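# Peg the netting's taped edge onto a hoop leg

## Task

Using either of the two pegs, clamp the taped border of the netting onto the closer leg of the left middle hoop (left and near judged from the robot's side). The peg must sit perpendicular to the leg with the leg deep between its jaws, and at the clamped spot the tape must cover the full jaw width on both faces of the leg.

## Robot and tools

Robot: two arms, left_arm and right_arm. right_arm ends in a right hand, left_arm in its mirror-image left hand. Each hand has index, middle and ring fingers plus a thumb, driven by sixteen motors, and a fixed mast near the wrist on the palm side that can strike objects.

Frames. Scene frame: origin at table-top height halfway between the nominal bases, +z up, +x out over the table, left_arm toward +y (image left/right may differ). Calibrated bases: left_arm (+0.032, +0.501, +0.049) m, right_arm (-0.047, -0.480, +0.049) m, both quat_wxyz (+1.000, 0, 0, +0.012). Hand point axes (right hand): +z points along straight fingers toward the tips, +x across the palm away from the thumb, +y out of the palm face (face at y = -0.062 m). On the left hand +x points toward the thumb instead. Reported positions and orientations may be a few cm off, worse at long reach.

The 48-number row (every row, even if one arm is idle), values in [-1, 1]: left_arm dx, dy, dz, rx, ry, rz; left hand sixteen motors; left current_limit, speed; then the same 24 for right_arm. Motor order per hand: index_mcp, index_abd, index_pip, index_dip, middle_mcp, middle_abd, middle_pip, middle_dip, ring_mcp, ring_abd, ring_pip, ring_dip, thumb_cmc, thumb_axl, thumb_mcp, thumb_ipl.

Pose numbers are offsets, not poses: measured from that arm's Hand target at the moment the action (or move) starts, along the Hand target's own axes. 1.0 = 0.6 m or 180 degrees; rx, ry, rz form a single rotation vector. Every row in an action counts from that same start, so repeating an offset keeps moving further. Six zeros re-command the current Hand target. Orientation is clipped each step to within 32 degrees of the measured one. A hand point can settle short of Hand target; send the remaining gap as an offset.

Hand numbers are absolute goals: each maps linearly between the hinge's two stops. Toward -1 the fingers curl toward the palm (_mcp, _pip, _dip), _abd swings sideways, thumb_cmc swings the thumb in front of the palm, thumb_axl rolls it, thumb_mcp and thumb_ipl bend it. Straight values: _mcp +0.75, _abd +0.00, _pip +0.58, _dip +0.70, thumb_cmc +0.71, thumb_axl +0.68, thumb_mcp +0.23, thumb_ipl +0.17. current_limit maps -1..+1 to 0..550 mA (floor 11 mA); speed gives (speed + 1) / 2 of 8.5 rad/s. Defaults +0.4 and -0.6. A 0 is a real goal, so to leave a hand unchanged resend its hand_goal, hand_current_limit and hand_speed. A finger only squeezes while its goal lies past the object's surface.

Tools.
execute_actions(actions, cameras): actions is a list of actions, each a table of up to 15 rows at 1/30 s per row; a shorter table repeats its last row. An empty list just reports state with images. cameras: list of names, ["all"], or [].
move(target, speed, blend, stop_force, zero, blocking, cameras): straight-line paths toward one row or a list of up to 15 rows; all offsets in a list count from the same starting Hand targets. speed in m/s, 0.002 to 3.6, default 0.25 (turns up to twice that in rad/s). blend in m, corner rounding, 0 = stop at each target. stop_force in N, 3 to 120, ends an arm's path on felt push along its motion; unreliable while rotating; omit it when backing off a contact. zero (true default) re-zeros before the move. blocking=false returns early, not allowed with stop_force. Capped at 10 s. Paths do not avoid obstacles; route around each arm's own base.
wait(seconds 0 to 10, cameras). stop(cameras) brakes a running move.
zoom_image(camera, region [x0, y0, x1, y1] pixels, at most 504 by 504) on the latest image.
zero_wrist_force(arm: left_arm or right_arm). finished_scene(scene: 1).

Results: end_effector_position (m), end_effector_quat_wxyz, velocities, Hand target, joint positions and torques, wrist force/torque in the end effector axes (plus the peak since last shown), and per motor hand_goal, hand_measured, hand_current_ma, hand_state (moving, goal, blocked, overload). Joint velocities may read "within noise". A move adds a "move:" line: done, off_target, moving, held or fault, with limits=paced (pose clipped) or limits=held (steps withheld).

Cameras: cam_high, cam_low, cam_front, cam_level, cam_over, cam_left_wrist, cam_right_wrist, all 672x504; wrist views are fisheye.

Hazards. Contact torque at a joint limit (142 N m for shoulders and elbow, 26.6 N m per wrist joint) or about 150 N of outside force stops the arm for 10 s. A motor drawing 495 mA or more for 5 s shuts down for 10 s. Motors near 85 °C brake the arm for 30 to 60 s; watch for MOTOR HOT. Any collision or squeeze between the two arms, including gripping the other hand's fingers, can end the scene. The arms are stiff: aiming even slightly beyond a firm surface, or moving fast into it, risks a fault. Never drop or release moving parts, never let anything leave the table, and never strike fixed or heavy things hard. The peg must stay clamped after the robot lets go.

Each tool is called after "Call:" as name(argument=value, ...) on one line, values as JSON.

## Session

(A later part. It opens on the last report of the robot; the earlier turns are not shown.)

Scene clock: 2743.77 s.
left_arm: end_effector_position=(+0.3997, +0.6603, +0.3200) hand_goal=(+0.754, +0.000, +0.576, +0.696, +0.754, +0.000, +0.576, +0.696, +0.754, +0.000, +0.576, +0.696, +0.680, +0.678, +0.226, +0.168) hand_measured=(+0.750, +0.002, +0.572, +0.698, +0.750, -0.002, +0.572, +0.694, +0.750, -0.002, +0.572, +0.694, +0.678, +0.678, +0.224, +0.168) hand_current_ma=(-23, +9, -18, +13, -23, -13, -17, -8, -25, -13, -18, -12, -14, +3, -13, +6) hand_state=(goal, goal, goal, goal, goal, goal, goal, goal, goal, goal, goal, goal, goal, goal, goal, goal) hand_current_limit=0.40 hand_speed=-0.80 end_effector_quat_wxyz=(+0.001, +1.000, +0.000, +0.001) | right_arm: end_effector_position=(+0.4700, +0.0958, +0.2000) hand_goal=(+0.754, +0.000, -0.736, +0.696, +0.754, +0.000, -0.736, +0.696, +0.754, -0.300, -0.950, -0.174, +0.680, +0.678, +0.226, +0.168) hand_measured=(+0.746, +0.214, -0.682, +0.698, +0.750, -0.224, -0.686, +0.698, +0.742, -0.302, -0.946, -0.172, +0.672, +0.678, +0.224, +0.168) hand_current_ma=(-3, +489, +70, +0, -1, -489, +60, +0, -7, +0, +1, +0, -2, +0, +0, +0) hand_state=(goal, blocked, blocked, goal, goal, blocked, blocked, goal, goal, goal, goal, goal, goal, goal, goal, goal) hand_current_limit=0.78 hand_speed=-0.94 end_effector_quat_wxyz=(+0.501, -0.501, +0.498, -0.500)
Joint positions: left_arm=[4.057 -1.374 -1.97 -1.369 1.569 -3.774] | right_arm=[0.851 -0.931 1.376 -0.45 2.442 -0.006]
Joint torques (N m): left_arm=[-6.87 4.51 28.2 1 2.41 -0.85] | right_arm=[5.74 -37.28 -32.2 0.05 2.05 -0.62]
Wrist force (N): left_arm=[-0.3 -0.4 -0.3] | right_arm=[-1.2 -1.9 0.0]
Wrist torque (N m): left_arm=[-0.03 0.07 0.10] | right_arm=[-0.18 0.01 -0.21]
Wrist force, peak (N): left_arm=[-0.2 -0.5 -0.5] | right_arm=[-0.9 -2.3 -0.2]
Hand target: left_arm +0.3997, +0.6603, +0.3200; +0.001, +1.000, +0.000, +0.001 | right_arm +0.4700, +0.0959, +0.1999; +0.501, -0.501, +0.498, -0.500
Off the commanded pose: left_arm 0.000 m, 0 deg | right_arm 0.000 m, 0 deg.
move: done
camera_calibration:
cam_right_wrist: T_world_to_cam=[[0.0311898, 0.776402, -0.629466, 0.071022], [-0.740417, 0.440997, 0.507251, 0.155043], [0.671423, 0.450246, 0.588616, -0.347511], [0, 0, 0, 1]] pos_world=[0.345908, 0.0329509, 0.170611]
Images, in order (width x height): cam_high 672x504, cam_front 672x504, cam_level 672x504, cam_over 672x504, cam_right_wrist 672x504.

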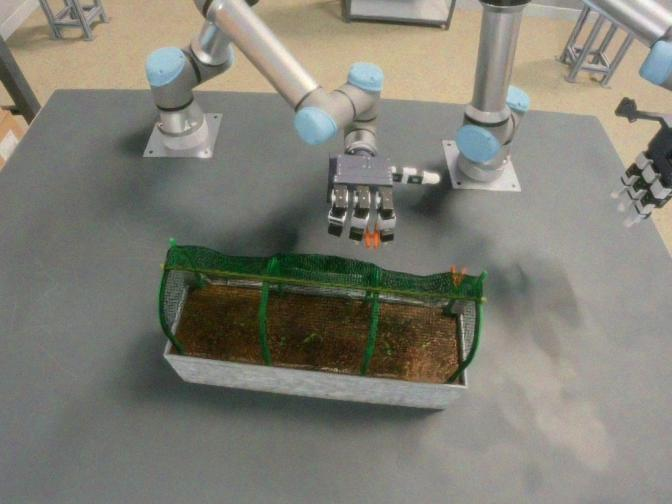

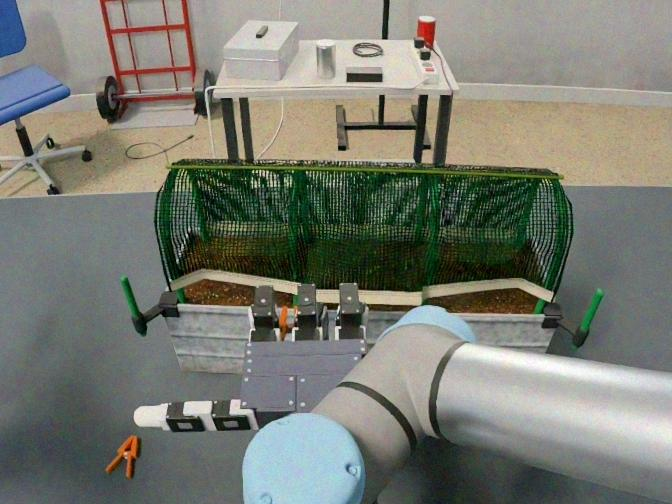

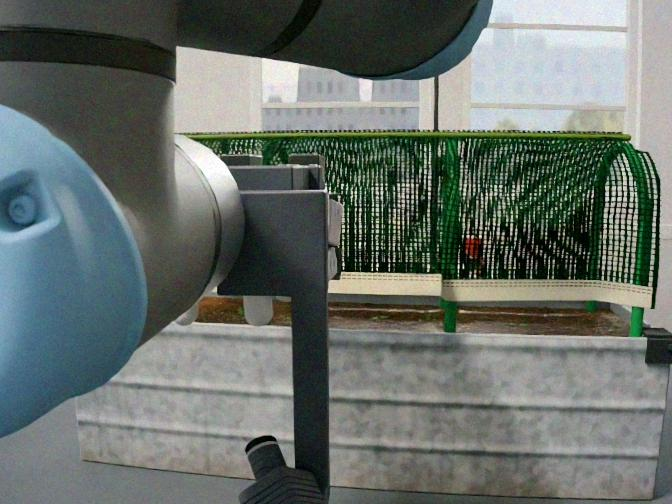

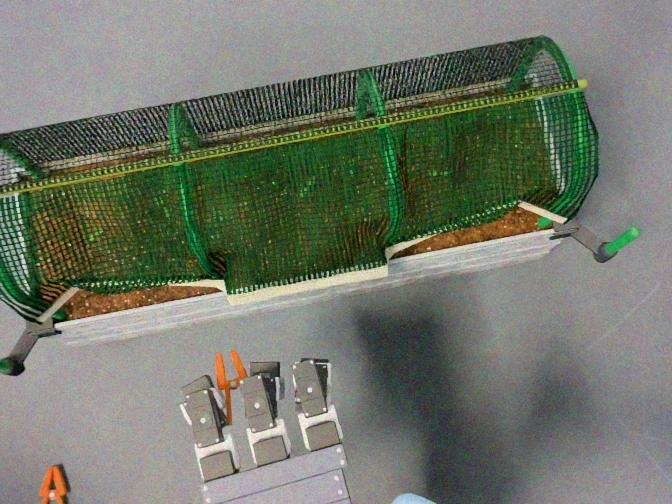

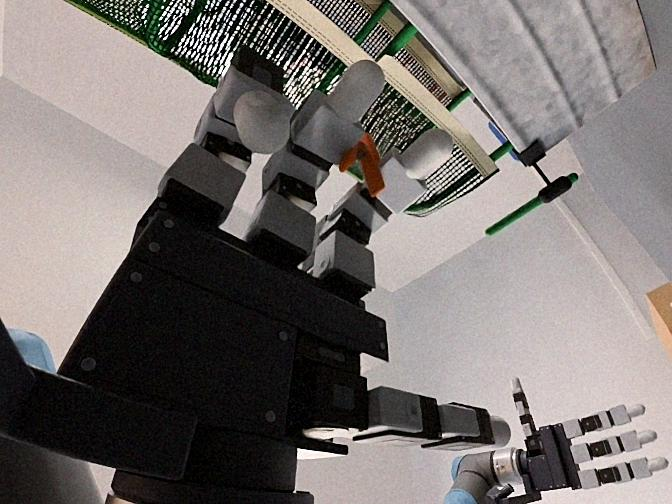

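Call:
move(target=[[0,0,0,0,0,0,0.754,0,0.576,0.696,0.754,0,0.576,0.696,0.754,0,0.576,0.696,0.68,0.678,0.226,0.168,0.4,-0.8,0.005,0.0583,0.05,0,0,0,0.754,0.0,-0.737,0.696,0.754,0.0,-0.737,0.696,0.754,-0.3,-0.95,-0.174,0.68,0.678,0.226,0.168,0.78,-0.94]], speed=0.04, cameras=["cam_over","cam_level","cam_front","cam_right_wrist","cam_low"])

Call:
zoom_image(camera="cam_over", region=[175, 245, 275, 345])

Call:
zoom_image(camera="cam_front", region=[245, 245, 345, 345])

Call:
zoom_image(camera="cam_right_wrist", region=[300, 20, 480, 220])

Call:
zoom_image(camera="cam_low", region=[250, 80, 430, 215])

Scene clock: 2863.50 s.
left_arm: end_effector_position=(+0.3997, +0.6603, +0.3200) hand_goal=(+0.754, +0.000, +0.576, +0.696, +0.754, +0.000, +0.576, +0.696, +0.754, +0.000, +0.576, +0.696, +0.680, +0.678, +0.226, +0.168) hand_measured=(+0.750, +0.002, +0.572, +0.698, +0.750, -0.002, +0.572, +0.694, +0.750, -0.002, +0.572, +0.694, +0.678, +0.678, +0.224, +0.168) hand_current_ma=(-23, +9, -18, +13, -23, -13, -17, -8, -25, -13, -18, -12, -14, +3, -13, +6) hand_state=(goal, goal, goal, goal, goal, goal, goal, goal, goal, goal, goal, goal, goal, goal, goal, goal) hand_current_limit=0.40 hand_speed=-0.80 end_effector_quat_wxyz=(+0.001, +1.000, +0.000, +0.001) | right_arm: end_effector_position=(+0.5000, +0.0930, +0.1652) hand_goal=(+0.754, +0.000, -0.736, +0.696, +0.754, +0.000, -0.736, +0.696, +0.754, -0.300, -0.950, -0.174, +0.680, +0.678, +0.226, +0.168) hand_measured=(+0.746, +0.214, -0.682, +0.698, +0.750, -0.224, -0.686, +0.698, +0.742, -0.302, -0.946, -0.172, +0.672, +0.678, +0.224, +0.168) hand_current_ma=(-3, +489, +70, +0, -1, -489, +60, +0, -7, +0, +1, +0, -2, +0, +0, +0) hand_state=(goal, blocked, blocked, goal, goal, blocked, blocked, goal, goal, goal, goal, goal, goal, goal, goal, goal) hand_current_limit=0.78 hand_speed=-0.94 end_effector_quat_wxyz=(+0.501, -0.501, +0.498, -0.500)
Joint positions: left_arm=[4.057 -1.374 -1.97 -1.369 1.569 -3.774] | right_arm=[0.811 -0.867 1.363 -0.501 2.402 -0.006]
Joint torques (N m): left_arm=[-6.66 4.22 28.15 1.03 2.45 -0.79] | right_arm=[-7.85 -38.8 -32.48 -2.84 -1.37 1.01]
Wrist force (N): left_arm=[-0.4 -0.3 -0.2] | right_arm=[-1.0 -1.8 -0.1]
Wrist torque (N m): left_arm=[-0.03 0.08 0.10] | right_arm=[-0.16 -0.01 -0.26]
Wrist force, peak (N): left_arm=[-0.3 -0.7 -0.1] | right_arm=[-1.3 -2.2 -0.4]
Hand target: left_arm +0.3997, +0.6603, +0.3200; +0.001, +1.000, +0.000, +0.001 | right_arm +0.5002, +0.0930, +0.1650; +0.501, -0.501, +0.498, -0.500
Off the commanded pose: left_arm 0.000 m, 0 deg | right_arm 0.000 m, 0 deg.
move: done
camera_calibration:
cam_right_wrist: T_world_to_cam=[[0.0314596, 0.776433, -0.629414, 0.0503109], [-0.740224, 0.441247, 0.507316, 0.195928], [0.671624, 0.449948, 0.588616, -0.345968], [0, 0, 0, 1]] pos_world=[0.375808, 0.0301517, 0.135911]
Images, in order (width x height): cam_low 672x504, cam_front 672x504, cam_level 672x504, cam_over 672x504, cam_right_wrist 672x504.

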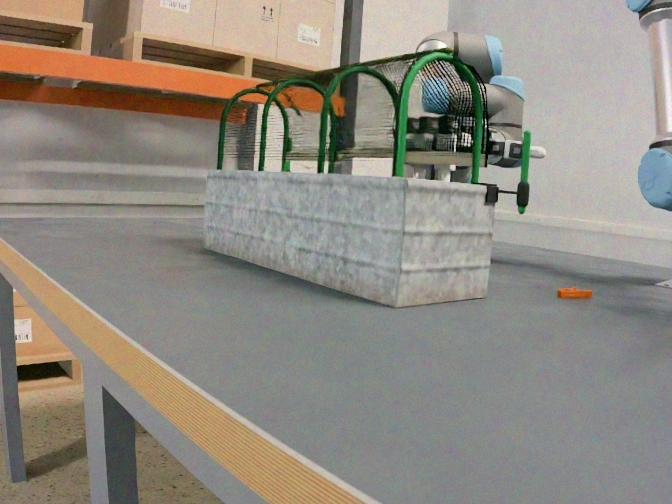

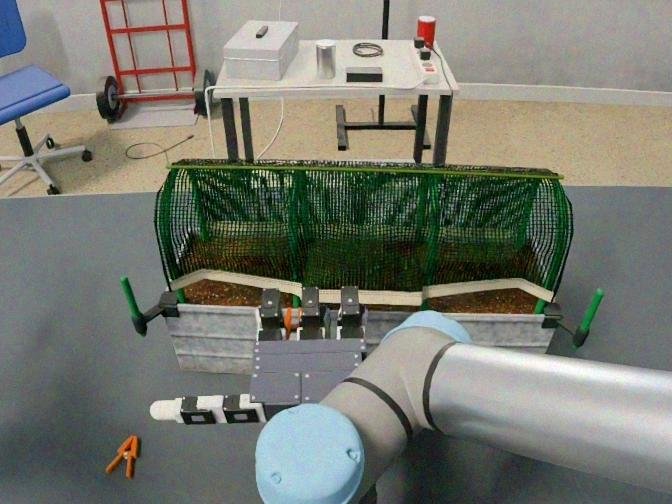

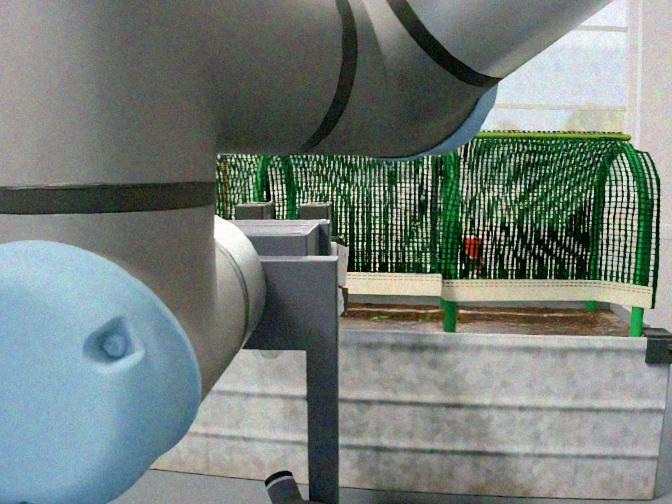

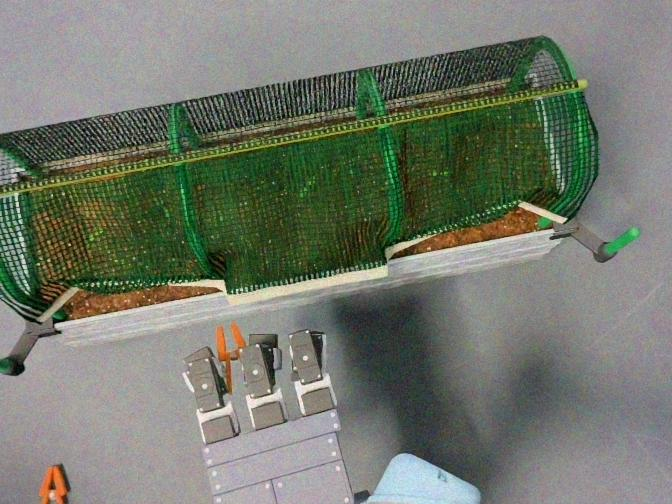

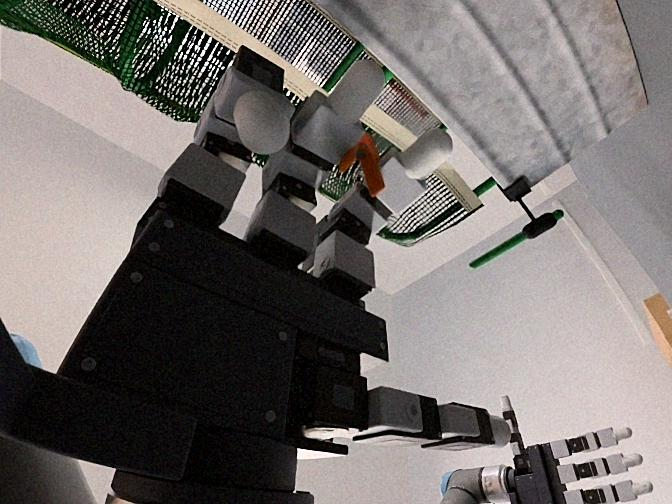

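Scaled by 5.040 from the camera's 672x504 image, which has a finer 960x720 frame.

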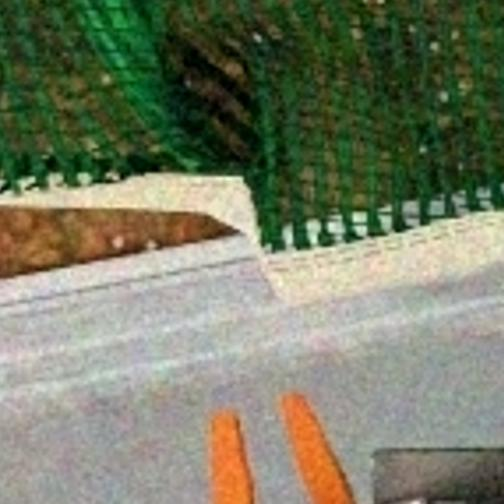

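Scaled by 5.040 from the camera's 672x504 image, which has a finer 960x720 frame.

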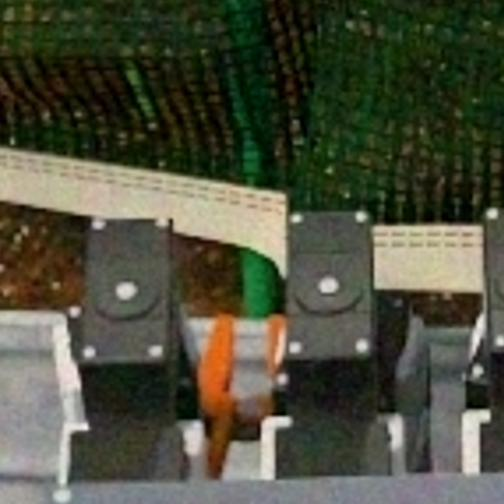

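Scaled by 2.520 from the camera's 672x504 image, which has a finer 960x720 frame.

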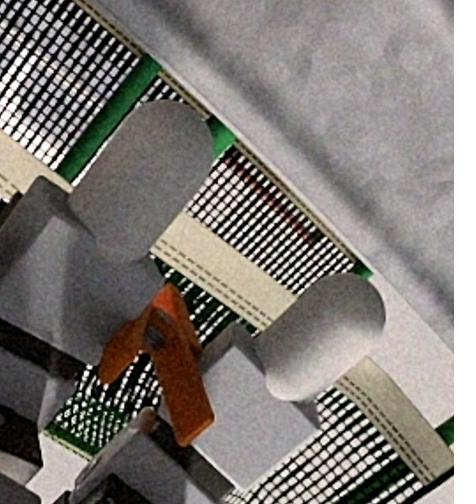

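Scaled by 2.800 from the camera's 672x504 image, which has a finer 960x720 frame.

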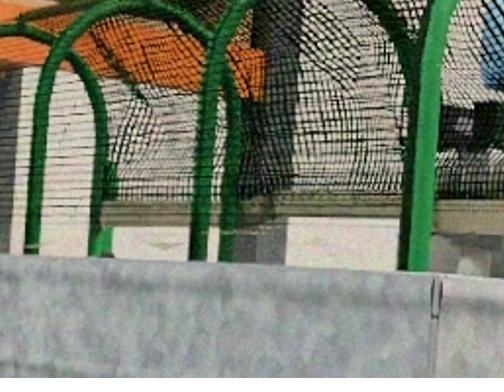

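Call:
move(target=[[0,0,0,0,0,0,0.754,0,0.576,0.696,0.754,0,0.576,0.696,0.754,0,0.576,0.696,0.68,0.678,0.226,0.168,0.4,-0.8,0,0,0.0333,0,0,0,0.754,0.0,-0.737,0.696,0.754,0.0,-0.737,0.696,0.754,-0.3,-0.95,-0.174,0.68,0.678,0.226,0.168,0.78,-0.94]], speed=0.02, stop_force=15, cameras=["cam_over","cam_front","cam_right_wrist"])

Call:
zoom_image(camera="cam_over", region=[175, 245, 275, 345])

Call:
zoom_image(camera="cam_front", region=[245, 245, 345, 345])

Call:
zoom_image(camera="cam_right_wrist", region=[300, 20, 480, 220])

Scene clock: 2887.20 s.
left_arm: end_effector_position=(+0.3997, +0.6603, +0.3200) hand_goal=(+0.754, +0.000, +0.576, +0.696, +0.754, +0.000, +0.576, +0.696, +0.754, +0.000, +0.576, +0.696, +0.680, +0.678, +0.226, +0.168) hand_measured=(+0.750, +0.002, +0.572, +0.698, +0.750, -0.002, +0.572, +0.694, +0.750, -0.002, +0.572, +0.694, +0.678, +0.678, +0.224, +0.168) hand_current_ma=(-23, +9, -18, +13, -23, -13, -17, -8, -25, -13, -18, -12, -14, +3, -13, +6) hand_state=(goal, goal, goal, goal, goal, goal, goal, goal, goal, goal, goal, goal, goal, goal, goal, goal) hand_current_limit=0.40 hand_speed=-0.80 end_effector_quat_wxyz=(+0.001, +1.000, +0.000, +0.001) | right_arm: end_effector_position=(+0.5202, +0.0930, +0.1651) hand_goal=(+0.754, +0.000, -0.736, +0.696, +0.754, +0.000, -0.736, +0.696, +0.754, -0.300, -0.950, -0.174, +0.680, +0.678, +0.226, +0.168) hand_measured=(+0.746, +0.214, -0.682, +0.698, +0.750, -0.224, -0.686, +0.698, +0.742, -0.302, -0.946, -0.172, +0.672, +0.678, +0.224, +0.168) hand_current_ma=(-3, +489, +70, +0, -1, -489, +60, +0, -7, +0, +1, +0, -2, +0, +0, +0) hand_state=(goal, blocked, blocked, goal, goal, blocked, blocked, goal, goal, goal, goal, goal, goal, goal, goal, goal) hand_current_limit=0.78 hand_speed=-0.94 end_effector_quat_wxyz=(+0.501, -0.501, +0.498, -0.500)
Joint positions: left_arm=[4.057 -1.374 -1.97 -1.369 1.569 -3.774] | right_arm=[0.787 -0.844 1.322 -0.483 2.379 -0.006]
Joint torques (N m): left_arm=[-6.65 4.17 27.64 1.03 2.47 -0.81] | right_arm=[-6.84 -39.51 -31.71 0.02 -1.4 1.34]
Wrist force (N): left_arm=[-0.5 -0.5 -0.1] | right_arm=[-1.0 -2.0 0.1]
Wrist torque (N m): left_arm=[-0.07 0.11 0.09] | right_arm=[-0.18 -0.03 -0.33]
Wrist force, peak (N): left_arm=[-0.3 -0.8 -0.3] | right_arm=[-1.2 -2.2 0.1]
Hand target: left_arm +0.3997, +0.6603, +0.3200; +0.001, +1.000, +0.000, +0.001 | right_arm +0.5202, +0.0930, +0.1651; +0.501, -0.501, +0.498, -0.500
Off the commanded pose: left_arm 0.000 m, 0 deg | right_arm 0.000 m, 0 deg.
move: done
camera_calibration:
cam_right_wrist: T_world_to_cam=[[0.0315192, 0.7764, -0.629452, 0.0494546], [-0.740271, 0.441275, 0.507223, 0.210968], [0.671569, 0.449978, 0.588655, -0.359447], [0, 0, 0, 1]] pos_world=[0.396008, 0.0302515, 0.135711]
Images, in order (width x height): cam_front 672x504, cam_over 672x504, cam_right_wrist 672x504.

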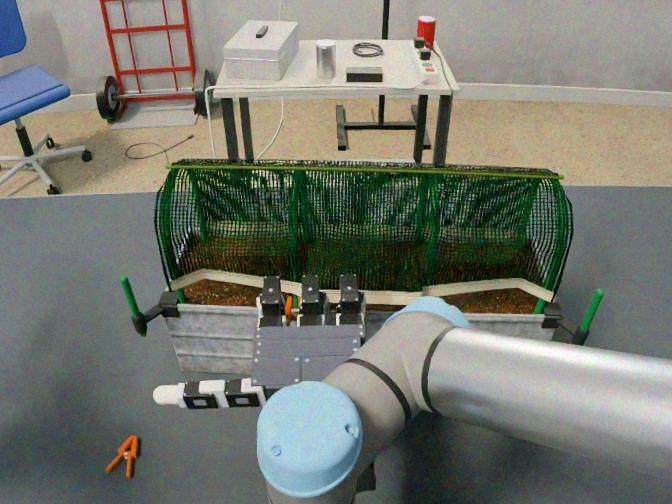

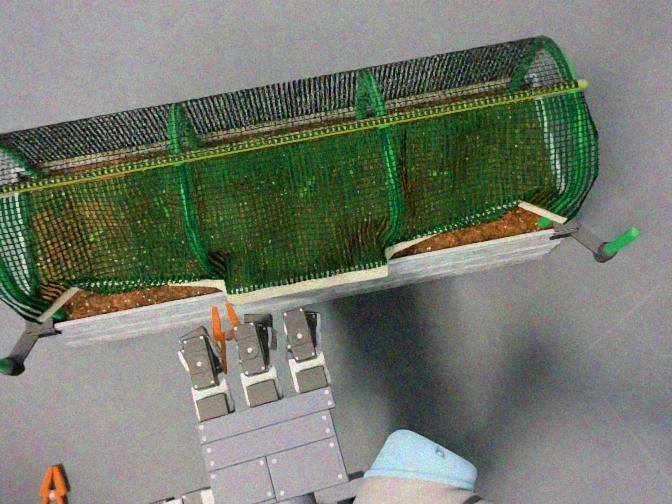

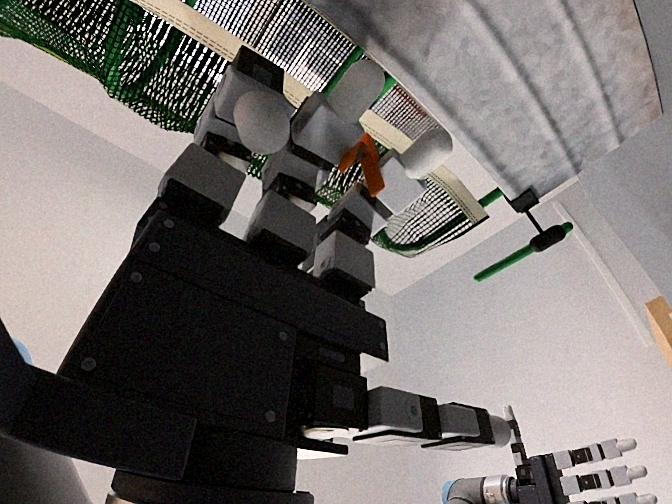

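Scaled by 5.040 from the camera's 672x504 image, which has a finer 960x720 frame.

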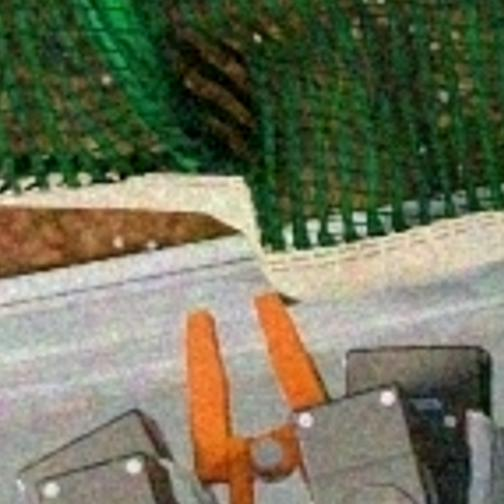

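Scaled by 5.040 from the camera's 672x504 image, which has a finer 960x720 frame.

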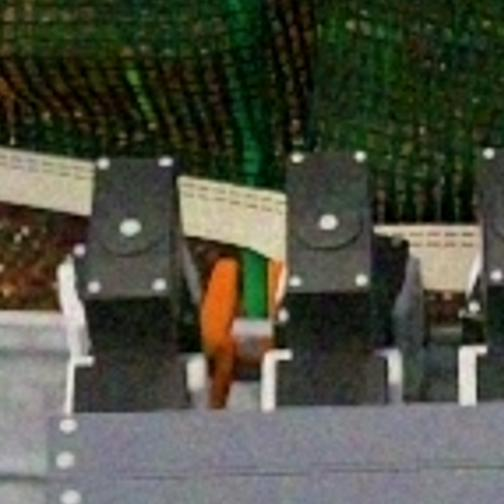

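Scaled by 2.520 from the camera's 672x504 image, which has a finer 960x720 frame.

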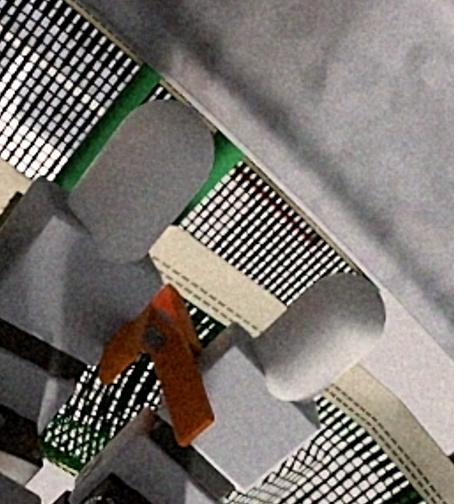

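Call:
move(target=[[0,0,0,0,0,0,0.754,0,0.576,0.696,0.754,0,0.576,0.696,0.754,0,0.576,0.696,0.68,0.678,0.226,0.168,0.4,-0.8,-0.0017,0,0.02,0,0,0,0.754,0.0,-0.737,0.696,0.754,0.0,-0.737,0.696,0.754,-0.3,-0.95,-0.174,0.68,0.678,0.226,0.168,0.78,-0.94]], speed=0.015, stop_force=15, cameras=["cam_over","cam_front","cam_right_wrist"])

Call:
zoom_image(camera="cam_over", region=[175, 245, 275, 345])

Call:
zoom_image(camera="cam_front", region=[245, 245, 345, 345])

Call:
zoom_image(camera="cam_right_wrist", region=[300, 20, 480, 220])

Scene clock: 2948.77 s.
left_arm: end_effector_position=(+0.3997, +0.6603, +0.3200) hand_goal=(+0.754, +0.000, +0.576, +0.696, +0.754, +0.000, +0.576, +0.696, +0.754, +0.000, +0.576, +0.696, +0.680, +0.678, +0.226, +0.168) hand_measured=(+0.750, +0.002, +0.572, +0.698, +0.750, -0.002, +0.572, +0.694, +0.750, -0.002, +0.572, +0.694, +0.678, +0.678, +0.224, +0.168) hand_current_ma=(-23, +9, -18, +13, -23, -13, -17, -8, -25, -13, -18, -12, -14, +3, -13, +6) hand_state=(goal, goal, goal, goal, goal, goal, goal, goal, goal, goal, goal, goal, goal, goal, goal, goal) hand_current_limit=0.40 hand_speed=-0.80 end_effector_quat_wxyz=(+0.001, +1.000, +0.000, +0.001) | right_arm: end_effector_position=(+0.5321, +0.0941, +0.1651) hand_goal=(+0.754, +0.000, -0.736, +0.696, +0.754, +0.000, -0.736, +0.696, +0.754, -0.300, -0.950, -0.174, +0.680, +0.678, +0.226, +0.168) hand_measured=(+0.746, +0.214, -0.682, +0.698, +0.750, -0.224, -0.686, +0.698, +0.742, -0.302, -0.946, -0.172, +0.672, +0.678, +0.224, +0.168) hand_current_ma=(-3, +489, +70, +0, -1, -489, +60, +0, -7, +0, +1, +0, -2, +0, +0, +0) hand_state=(goal, blocked, blocked, goal, goal, blocked, blocked, goal, goal, goal, goal, goal, goal, goal, goal, goal) hand_current_limit=0.78 hand_speed=-0.94 end_effector_quat_wxyz=(+0.501, -0.501, +0.498, -0.500)
Joint positions: left_arm=[4.057 -1.374 -1.97 -1.369 1.569 -3.774] | right_arm=[0.775 -0.828 1.293 -0.469 2.366 -0.005]
Joint torques (N m): left_arm=[-6.98 4.42 27.83 1.04 2.34 -0.71] | right_arm=[-8.31 -39.73 -31.27 -0.02 -1.31 1.51]
Wrist force (N): left_arm=[0.1 -0.3 0.0] | right_arm=[-1.1 -2.2 -0.1]
Wrist torque (N m): left_arm=[-0.04 0.02 0.13] | right_arm=[-0.19 -0.01 -0.38]
Wrist force, peak (N): left_arm=[-0.3 -0.4 -0.5] | right_arm=[-1.2 -2.2 -0.2]
Hand target: left_arm +0.3997, +0.6603, +0.3200; +0.001, +1.000, +0.000, +0.001 | right_arm +0.5321, +0.0941, +0.1651; +0.501, -0.501, +0.498, -0.500
Off the commanded pose: left_arm 0.000 m, 0 deg | right_arm 0.000 m, 0 deg.
move: done
camera_calibration:
cam_right_wrist: T_world_to_cam=[[0.0315192, 0.7764, -0.629452, 0.0482853], [-0.740271, 0.441275, 0.507223, 0.219315], [0.671569, 0.449978, 0.588655, -0.368059], [0, 0, 0, 1]] pos_world=[0.408008, 0.0313515, 0.135811]
Images, in order (width x height): cam_front 672x504, cam_over 672x504, cam_right_wrist 672x504.

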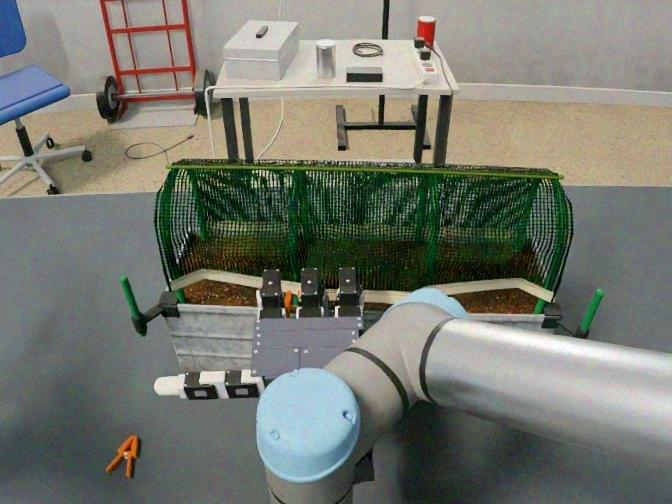

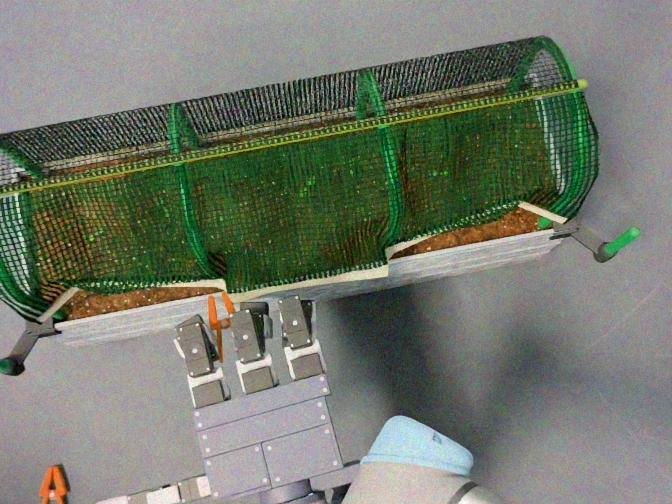

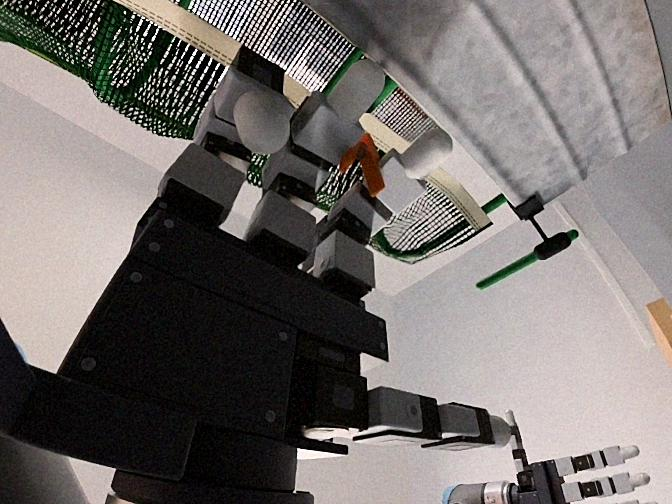

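Scaled by 5.040 from the camera's 672x504 image, which has a finer 960x720 frame.

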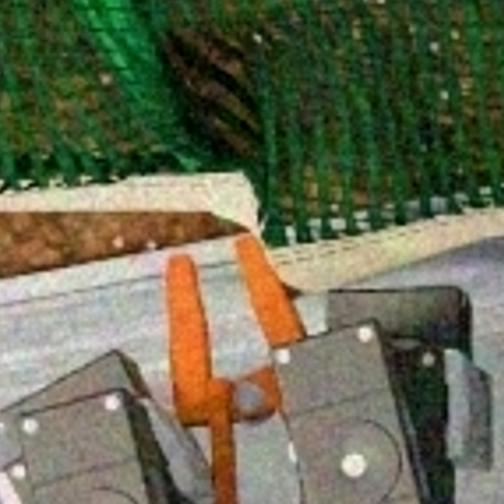

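Scaled by 5.040 from the camera's 672x504 image, which has a finer 960x720 frame.

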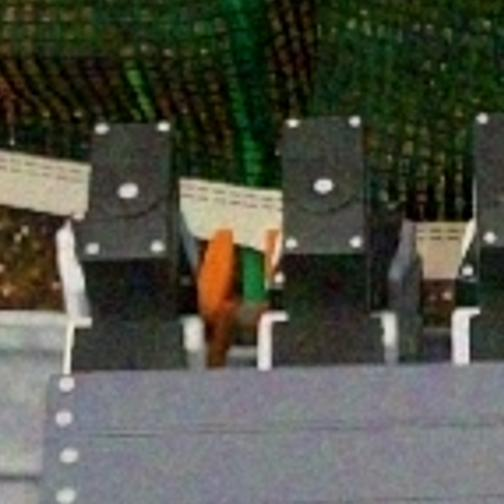

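Scaled by 2.520 from the camera's 672x504 image, which has a finer 960x720 frame.

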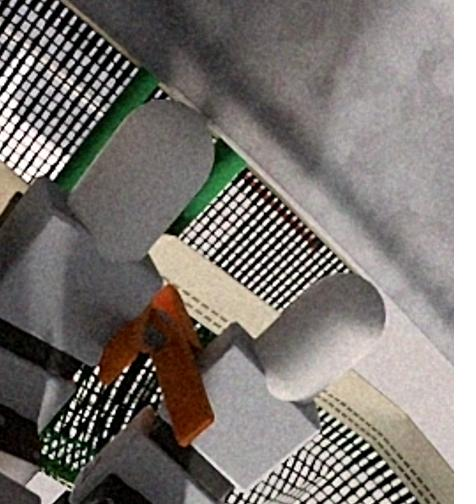

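Call:
move(target=[[0,0,0,0,0,0,0.754,0,0.576,0.696,0.754,0,0.576,0.696,0.754,0,0.576,0.696,0.68,0.678,0.226,0.168,0.4,-0.8,0,0,0.0167,0,0,0,0.754,0.0,-0.737,0.696,0.754,0.0,-0.737,0.696,0.754,-0.3,-0.95,-0.174,0.68,0.678,0.226,0.168,0.78,-0.94]], speed=0.015, stop_force=15, cameras=["cam_over","cam_front","cam_right_wrist"])

Call:
zoom_image(camera="cam_over", region=[175, 245, 275, 345])

Call:
zoom_image(camera="cam_front", region=[245, 245, 345, 345])

Call:
zoom_image(camera="cam_right_wrist", region=[300, 20, 480, 220])

Scene clock: 2959.73 s.
left_arm: end_effector_position=(+0.3997, +0.6603, +0.3200) hand_goal=(+0.754, +0.000, +0.576, +0.696, +0.754, +0.000, +0.576, +0.696, +0.754, +0.000, +0.576, +0.696, +0.680, +0.678, +0.226, +0.168) hand_measured=(+0.750, +0.002, +0.572, +0.698, +0.750, -0.002, +0.572, +0.694, +0.750, -0.002, +0.572, +0.694, +0.678, +0.678, +0.224, +0.168) hand_current_ma=(-23, +9, -18, +13, -23, -13, -17, -8, -25, -13, -18, -12, -14, +3, -13, +6) hand_state=(goal, goal, goal, goal, goal, goal, goal, goal, goal, goal, goal, goal, goal, goal, goal, goal) hand_current_limit=0.40 hand_speed=-0.80 end_effector_quat_wxyz=(+0.001, +1.000, +0.000, +0.001) | right_arm: end_effector_position=(+0.5422, +0.0941, +0.1652) hand_goal=(+0.754, +0.000, -0.736, +0.696, +0.754, +0.000, -0.736, +0.696, +0.754, -0.300, -0.950, -0.174, +0.680, +0.678, +0.226, +0.168) hand_measured=(+0.746, +0.214, -0.682, +0.698, +0.750, -0.224, -0.686, +0.698, +0.742, -0.302, -0.946, -0.172, +0.672, +0.678, +0.224, +0.168) hand_current_ma=(-3, +490, +70, +0, -1, -489, +60, +0, -7, +0, +1, +0, -2, +0, +0, +0) hand_state=(goal, blocked, blocked, goal, goal, blocked, blocked, goal, goal, goal, goal, goal, goal, goal, goal, goal) hand_current_limit=0.78 hand_speed=-0.94 end_effector_quat_wxyz=(+0.501, -0.501, +0.498, -0.500)
Joint positions: left_arm=[4.057 -1.374 -1.97 -1.369 1.569 -3.774] | right_arm=[0.764 -0.816 1.27 -0.459 2.355 -0.005]
Joint torques (N m): left_arm=[-6.7 4.39 27.76 1.04 2.39 -0.62] | right_arm=[-7.84 -40.25 -32.53 -0.11 -1.54 1.4]
Wrist force (N): left_arm=[-0.2 -0.1 -0.3] | right_arm=[-0.9 -2.1 -0.2]
Wrist torque (N m): left_arm=[0.01 0.05 0.11] | right_arm=[-0.18 -0.02 -0.38]
Wrist force, peak (N): left_arm=[-0.7 0.0 -0.1] | right_arm=[-1.2 -2.3 0.0]
Hand target: left_arm +0.3997, +0.6603, +0.3200; +0.001, +1.000, +0.000, +0.001 | right_arm +0.5422, +0.0941, +0.1652; +0.501, -0.501, +0.498, -0.500
Off the commanded pose: left_arm 0.000 m, 0 deg | right_arm 0.000 m, 0 deg.
move: done
camera_calibration:
cam_right_wrist: T_world_to_cam=[[0.0315192, 0.7764, -0.629452, 0.0479701], [-0.740271, 0.441275, 0.507223, 0.226718], [0.671569, 0.449978, 0.588655, -0.374775], [0, 0, 0, 1]] pos_world=[0.418008, 0.0313515, 0.135811]
Images, in order (width x height): cam_front 672x504, cam_over 672x504, cam_right_wrist 672x504.

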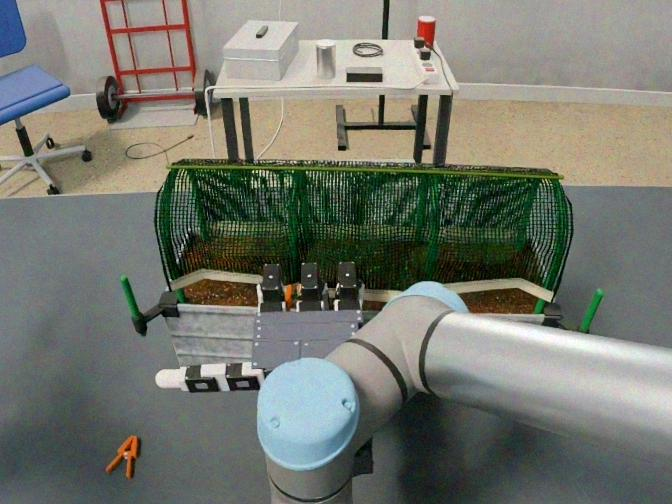

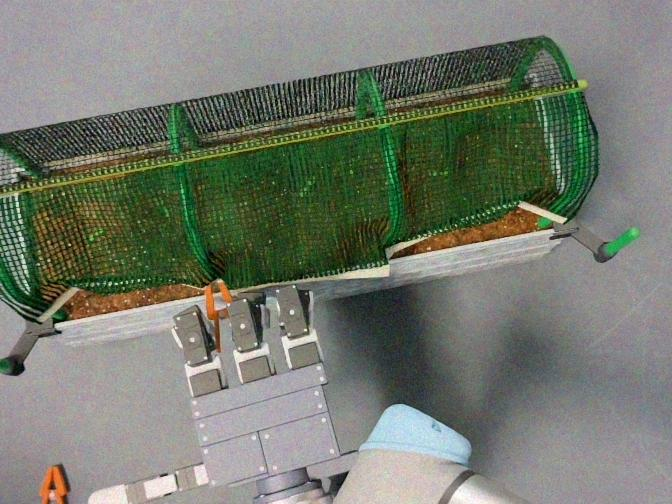

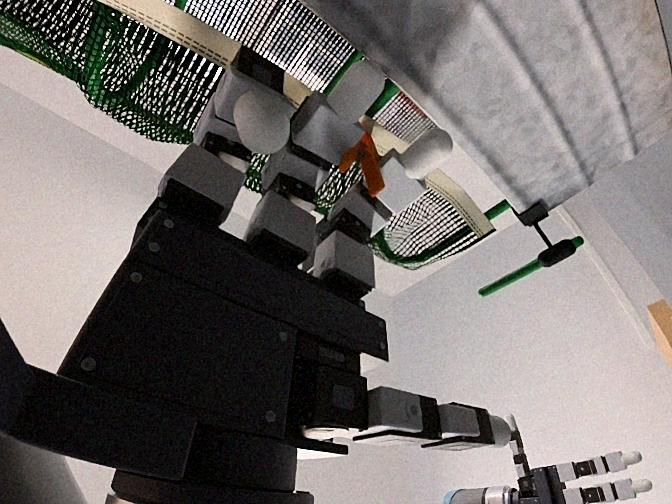

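Scaled by 5.040 from the camera's 672x504 image, which has a finer 960x720 frame.

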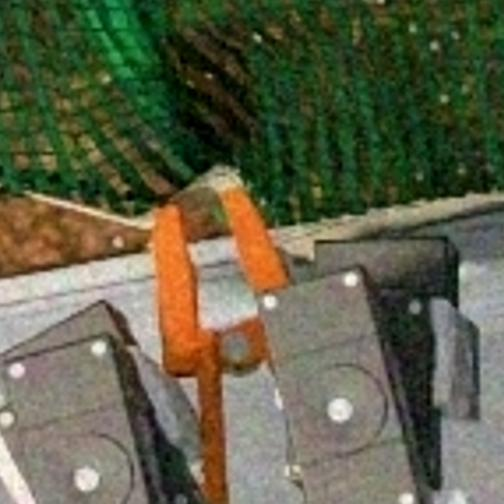

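Scaled by 5.040 from the camera's 672x504 image, which has a finer 960x720 frame.

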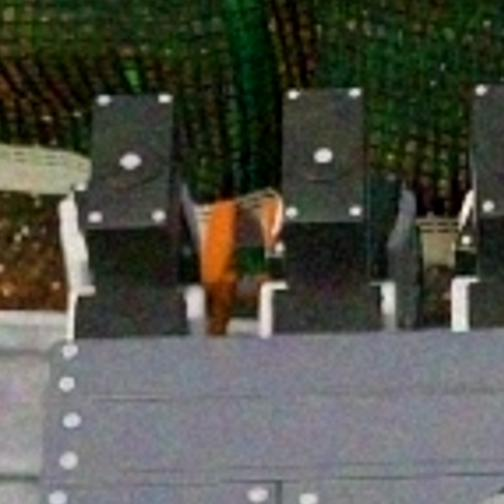

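Scaled by 2.520 from the camera's 672x504 image, which has a finer 960x720 frame.

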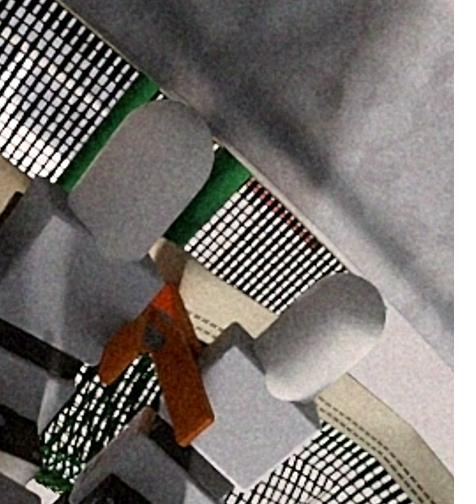

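Call:
zoom_image(camera="cam_right_wrist", region=[345, 90, 425, 170])

Call:
zoom_image(camera="cam_over", region=[175, 265, 235, 325])

Call:
zoom_image(camera="cam_front", region=[270, 260, 320, 310])

Scaled by 6.300 from the camera's 672x504 image, which has a finer 960x720 frame.

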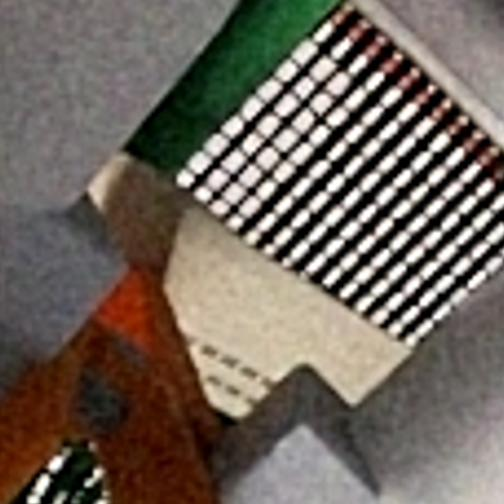

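Scaled by 8.400 from the camera's 672x504 image, which has a finer 960x720 frame.

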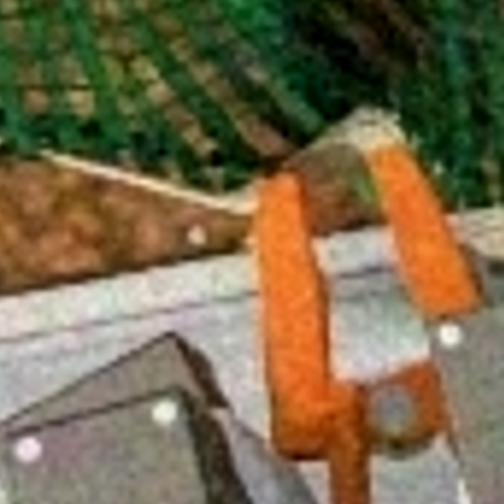

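Scaled by 10.080 from the camera's 672x504 image, which has a finer 960x720 frame.

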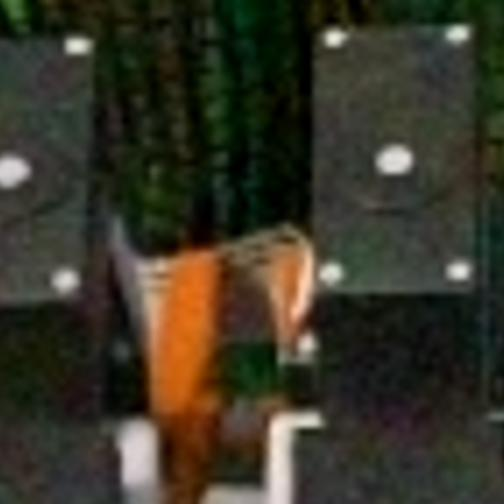

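Call:
move(target=[[0,0,0,0,0,0,0.754,0,0.576,0.696,0.754,0,0.576,0.696,0.754,0,0.576,0.696,0.68,0.678,0.226,0.168,0.4,-0.8,0,0.0033,0.0067,0,0,0,0.754,0.0,-0.737,0.696,0.754,0.0,-0.737,0.696,0.754,-0.3,-0.95,-0.174,0.68,0.678,0.226,0.168,0.78,-0.94]], speed=0.01, stop_force=15, cameras=["cam_over","cam_front","cam_right_wrist"])

Call:
zoom_image(camera="cam_over", region=[175, 265, 235, 325])

Call:
zoom_image(camera="cam_front", region=[270, 260, 320, 310])

Call:
zoom_image(camera="cam_right_wrist", region=[345, 90, 425, 170])

Scene clock: 3071.93 s.
left_arm: end_effector_position=(+0.3997, +0.6603, +0.3200) hand_goal=(+0.754, +0.000, +0.576, +0.696, +0.754, +0.000, +0.576, +0.696, +0.754, +0.000, +0.576, +0.696, +0.680, +0.678, +0.226, +0.168) hand_measured=(+0.750, +0.002, +0.572, +0.698, +0.750, -0.002, +0.572, +0.694, +0.750, -0.002, +0.572, +0.694, +0.678, +0.678, +0.224, +0.168) hand_current_ma=(-23, +9, -18, +13, -23, -13, -17, -8, -25, -13, -18, -12, -14, +3, -13, +6) hand_state=(goal, goal, goal, goal, goal, goal, goal, goal, goal, goal, goal, goal, goal, goal, goal, goal) hand_current_limit=0.40 hand_speed=-0.80 end_effector_quat_wxyz=(+0.001, +1.000, +0.000, +0.001) | right_arm: end_effector_position=(+0.5462, +0.0941, +0.1632) hand_goal=(+0.754, +0.000, -0.736, +0.696, +0.754, +0.000, -0.736, +0.696, +0.754, -0.300, -0.950, -0.174, +0.680, +0.678, +0.226, +0.168) hand_measured=(+0.746, +0.214, -0.682, +0.698, +0.750, -0.224, -0.686, +0.698, +0.742, -0.302, -0.946, -0.172, +0.672, +0.678, +0.224, +0.168) hand_current_ma=(-3, +489, +70, +0, -1, -489, +60, +0, -7, +0, +1, +0, -2, +0, +0, +0) hand_state=(goal, blocked, blocked, goal, goal, blocked, blocked, goal, goal, goal, goal, goal, goal, goal, goal, goal) hand_current_limit=0.78 hand_speed=-0.94 end_effector_quat_wxyz=(+0.501, -0.501, +0.498, -0.500)
Joint positions: left_arm=[4.057 -1.374 -1.97 -1.369 1.569 -3.774] | right_arm=[0.759 -0.809 1.263 -0.459 2.351 -0.005]
Joint torques (N m): left_arm=[-7.33 4.22 27.91 1.05 2.37 -0.62] | right_arm=[-8.74 -41.47 -32.42 -0.06 -1.26 1.34]
Motor temperatures (°C): left_arm=[35 34 33 33 37 46] | right_arm=[32 31 40 35 35 41]
Wrist force (N): left_arm=[-0.1 -0.1 -0.1] | right_arm=[-0.7 -2.0 -0.1]
Wrist torque (N m): left_arm=[-0.01 0.04 0.12] | right_arm=[-0.16 -0.04 -0.38]
Wrist force, peak (N): left_arm=[-0.3 0.0 -0.7] | right_arm=[-0.9 -2.3 -0.6]
Hand target: left_arm +0.3997, +0.6603, +0.3200; +0.001, +1.000, +0.000, +0.001 | right_arm +0.5462, +0.0941, +0.1632; +0.501, -0.501, +0.498, -0.500
Off the commanded pose: left_arm 0.000 m, 0 deg | right_arm 0.000 m, 0 deg.
move: done
camera_calibration:
cam_right_wrist: T_world_to_cam=[[0.0315192, 0.7764, -0.629452, 0.0465851], [-0.740271, 0.441275, 0.507223, 0.230694], [0.671569, 0.449978, 0.588655, -0.376284], [0, 0, 0, 1]] pos_world=[0.422008, 0.0313515, 0.133811]
Images, in order (width x height): cam_front 672x504, cam_over 672x504, cam_right_wrist 672x504.

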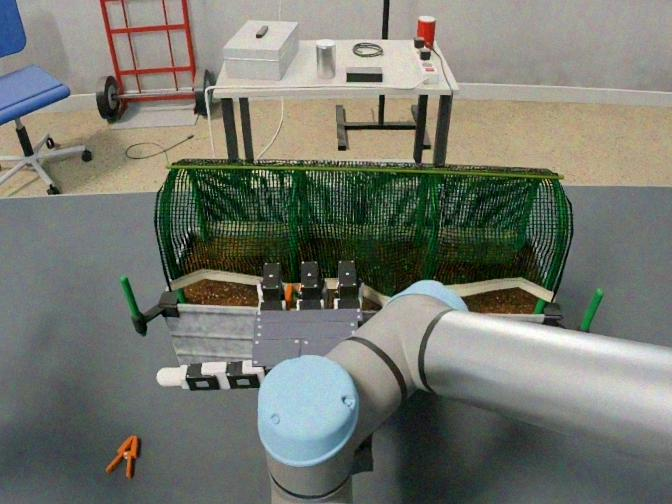

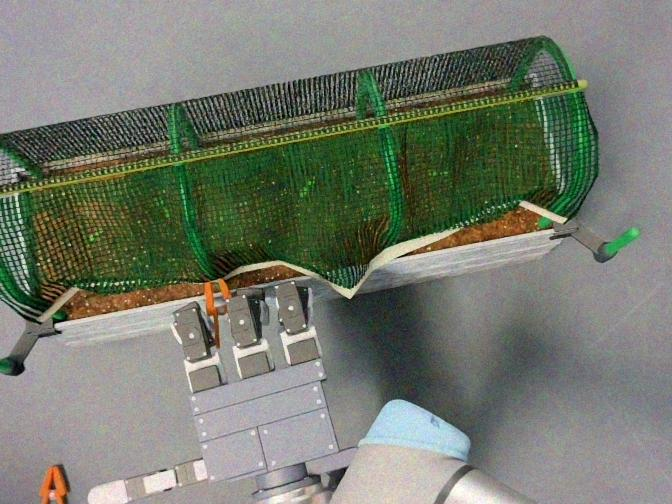

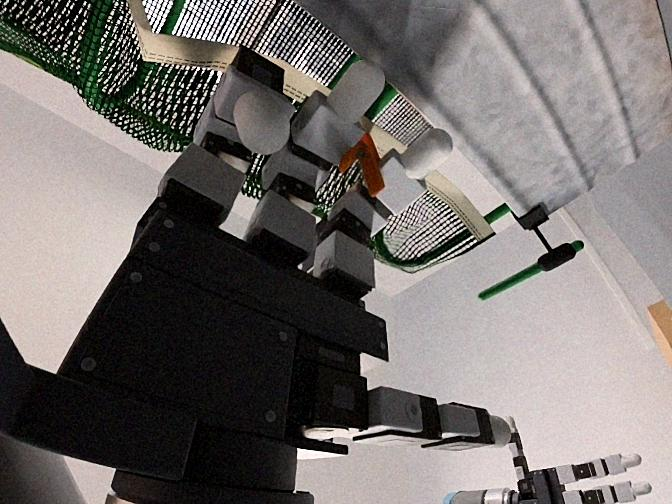

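Scaled by 8.400 from the camera's 672x504 image, which has a finer 960x720 frame.

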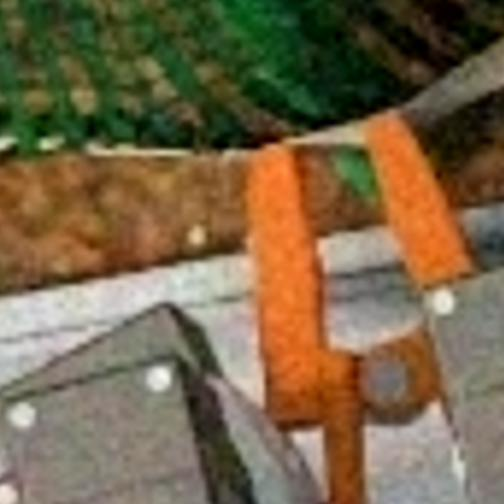

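Scaled by 10.080 from the camera's 672x504 image, which has a finer 960x720 frame.

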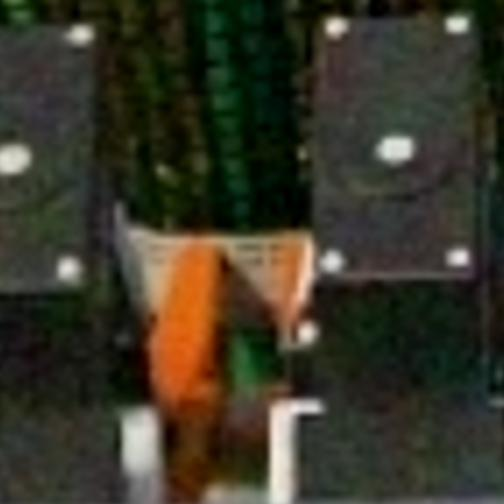

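Scaled by 6.300 from the camera's 672x504 image, which has a finer 960x720 frame.

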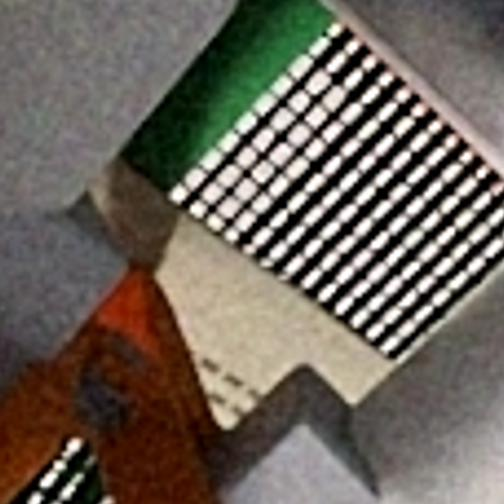

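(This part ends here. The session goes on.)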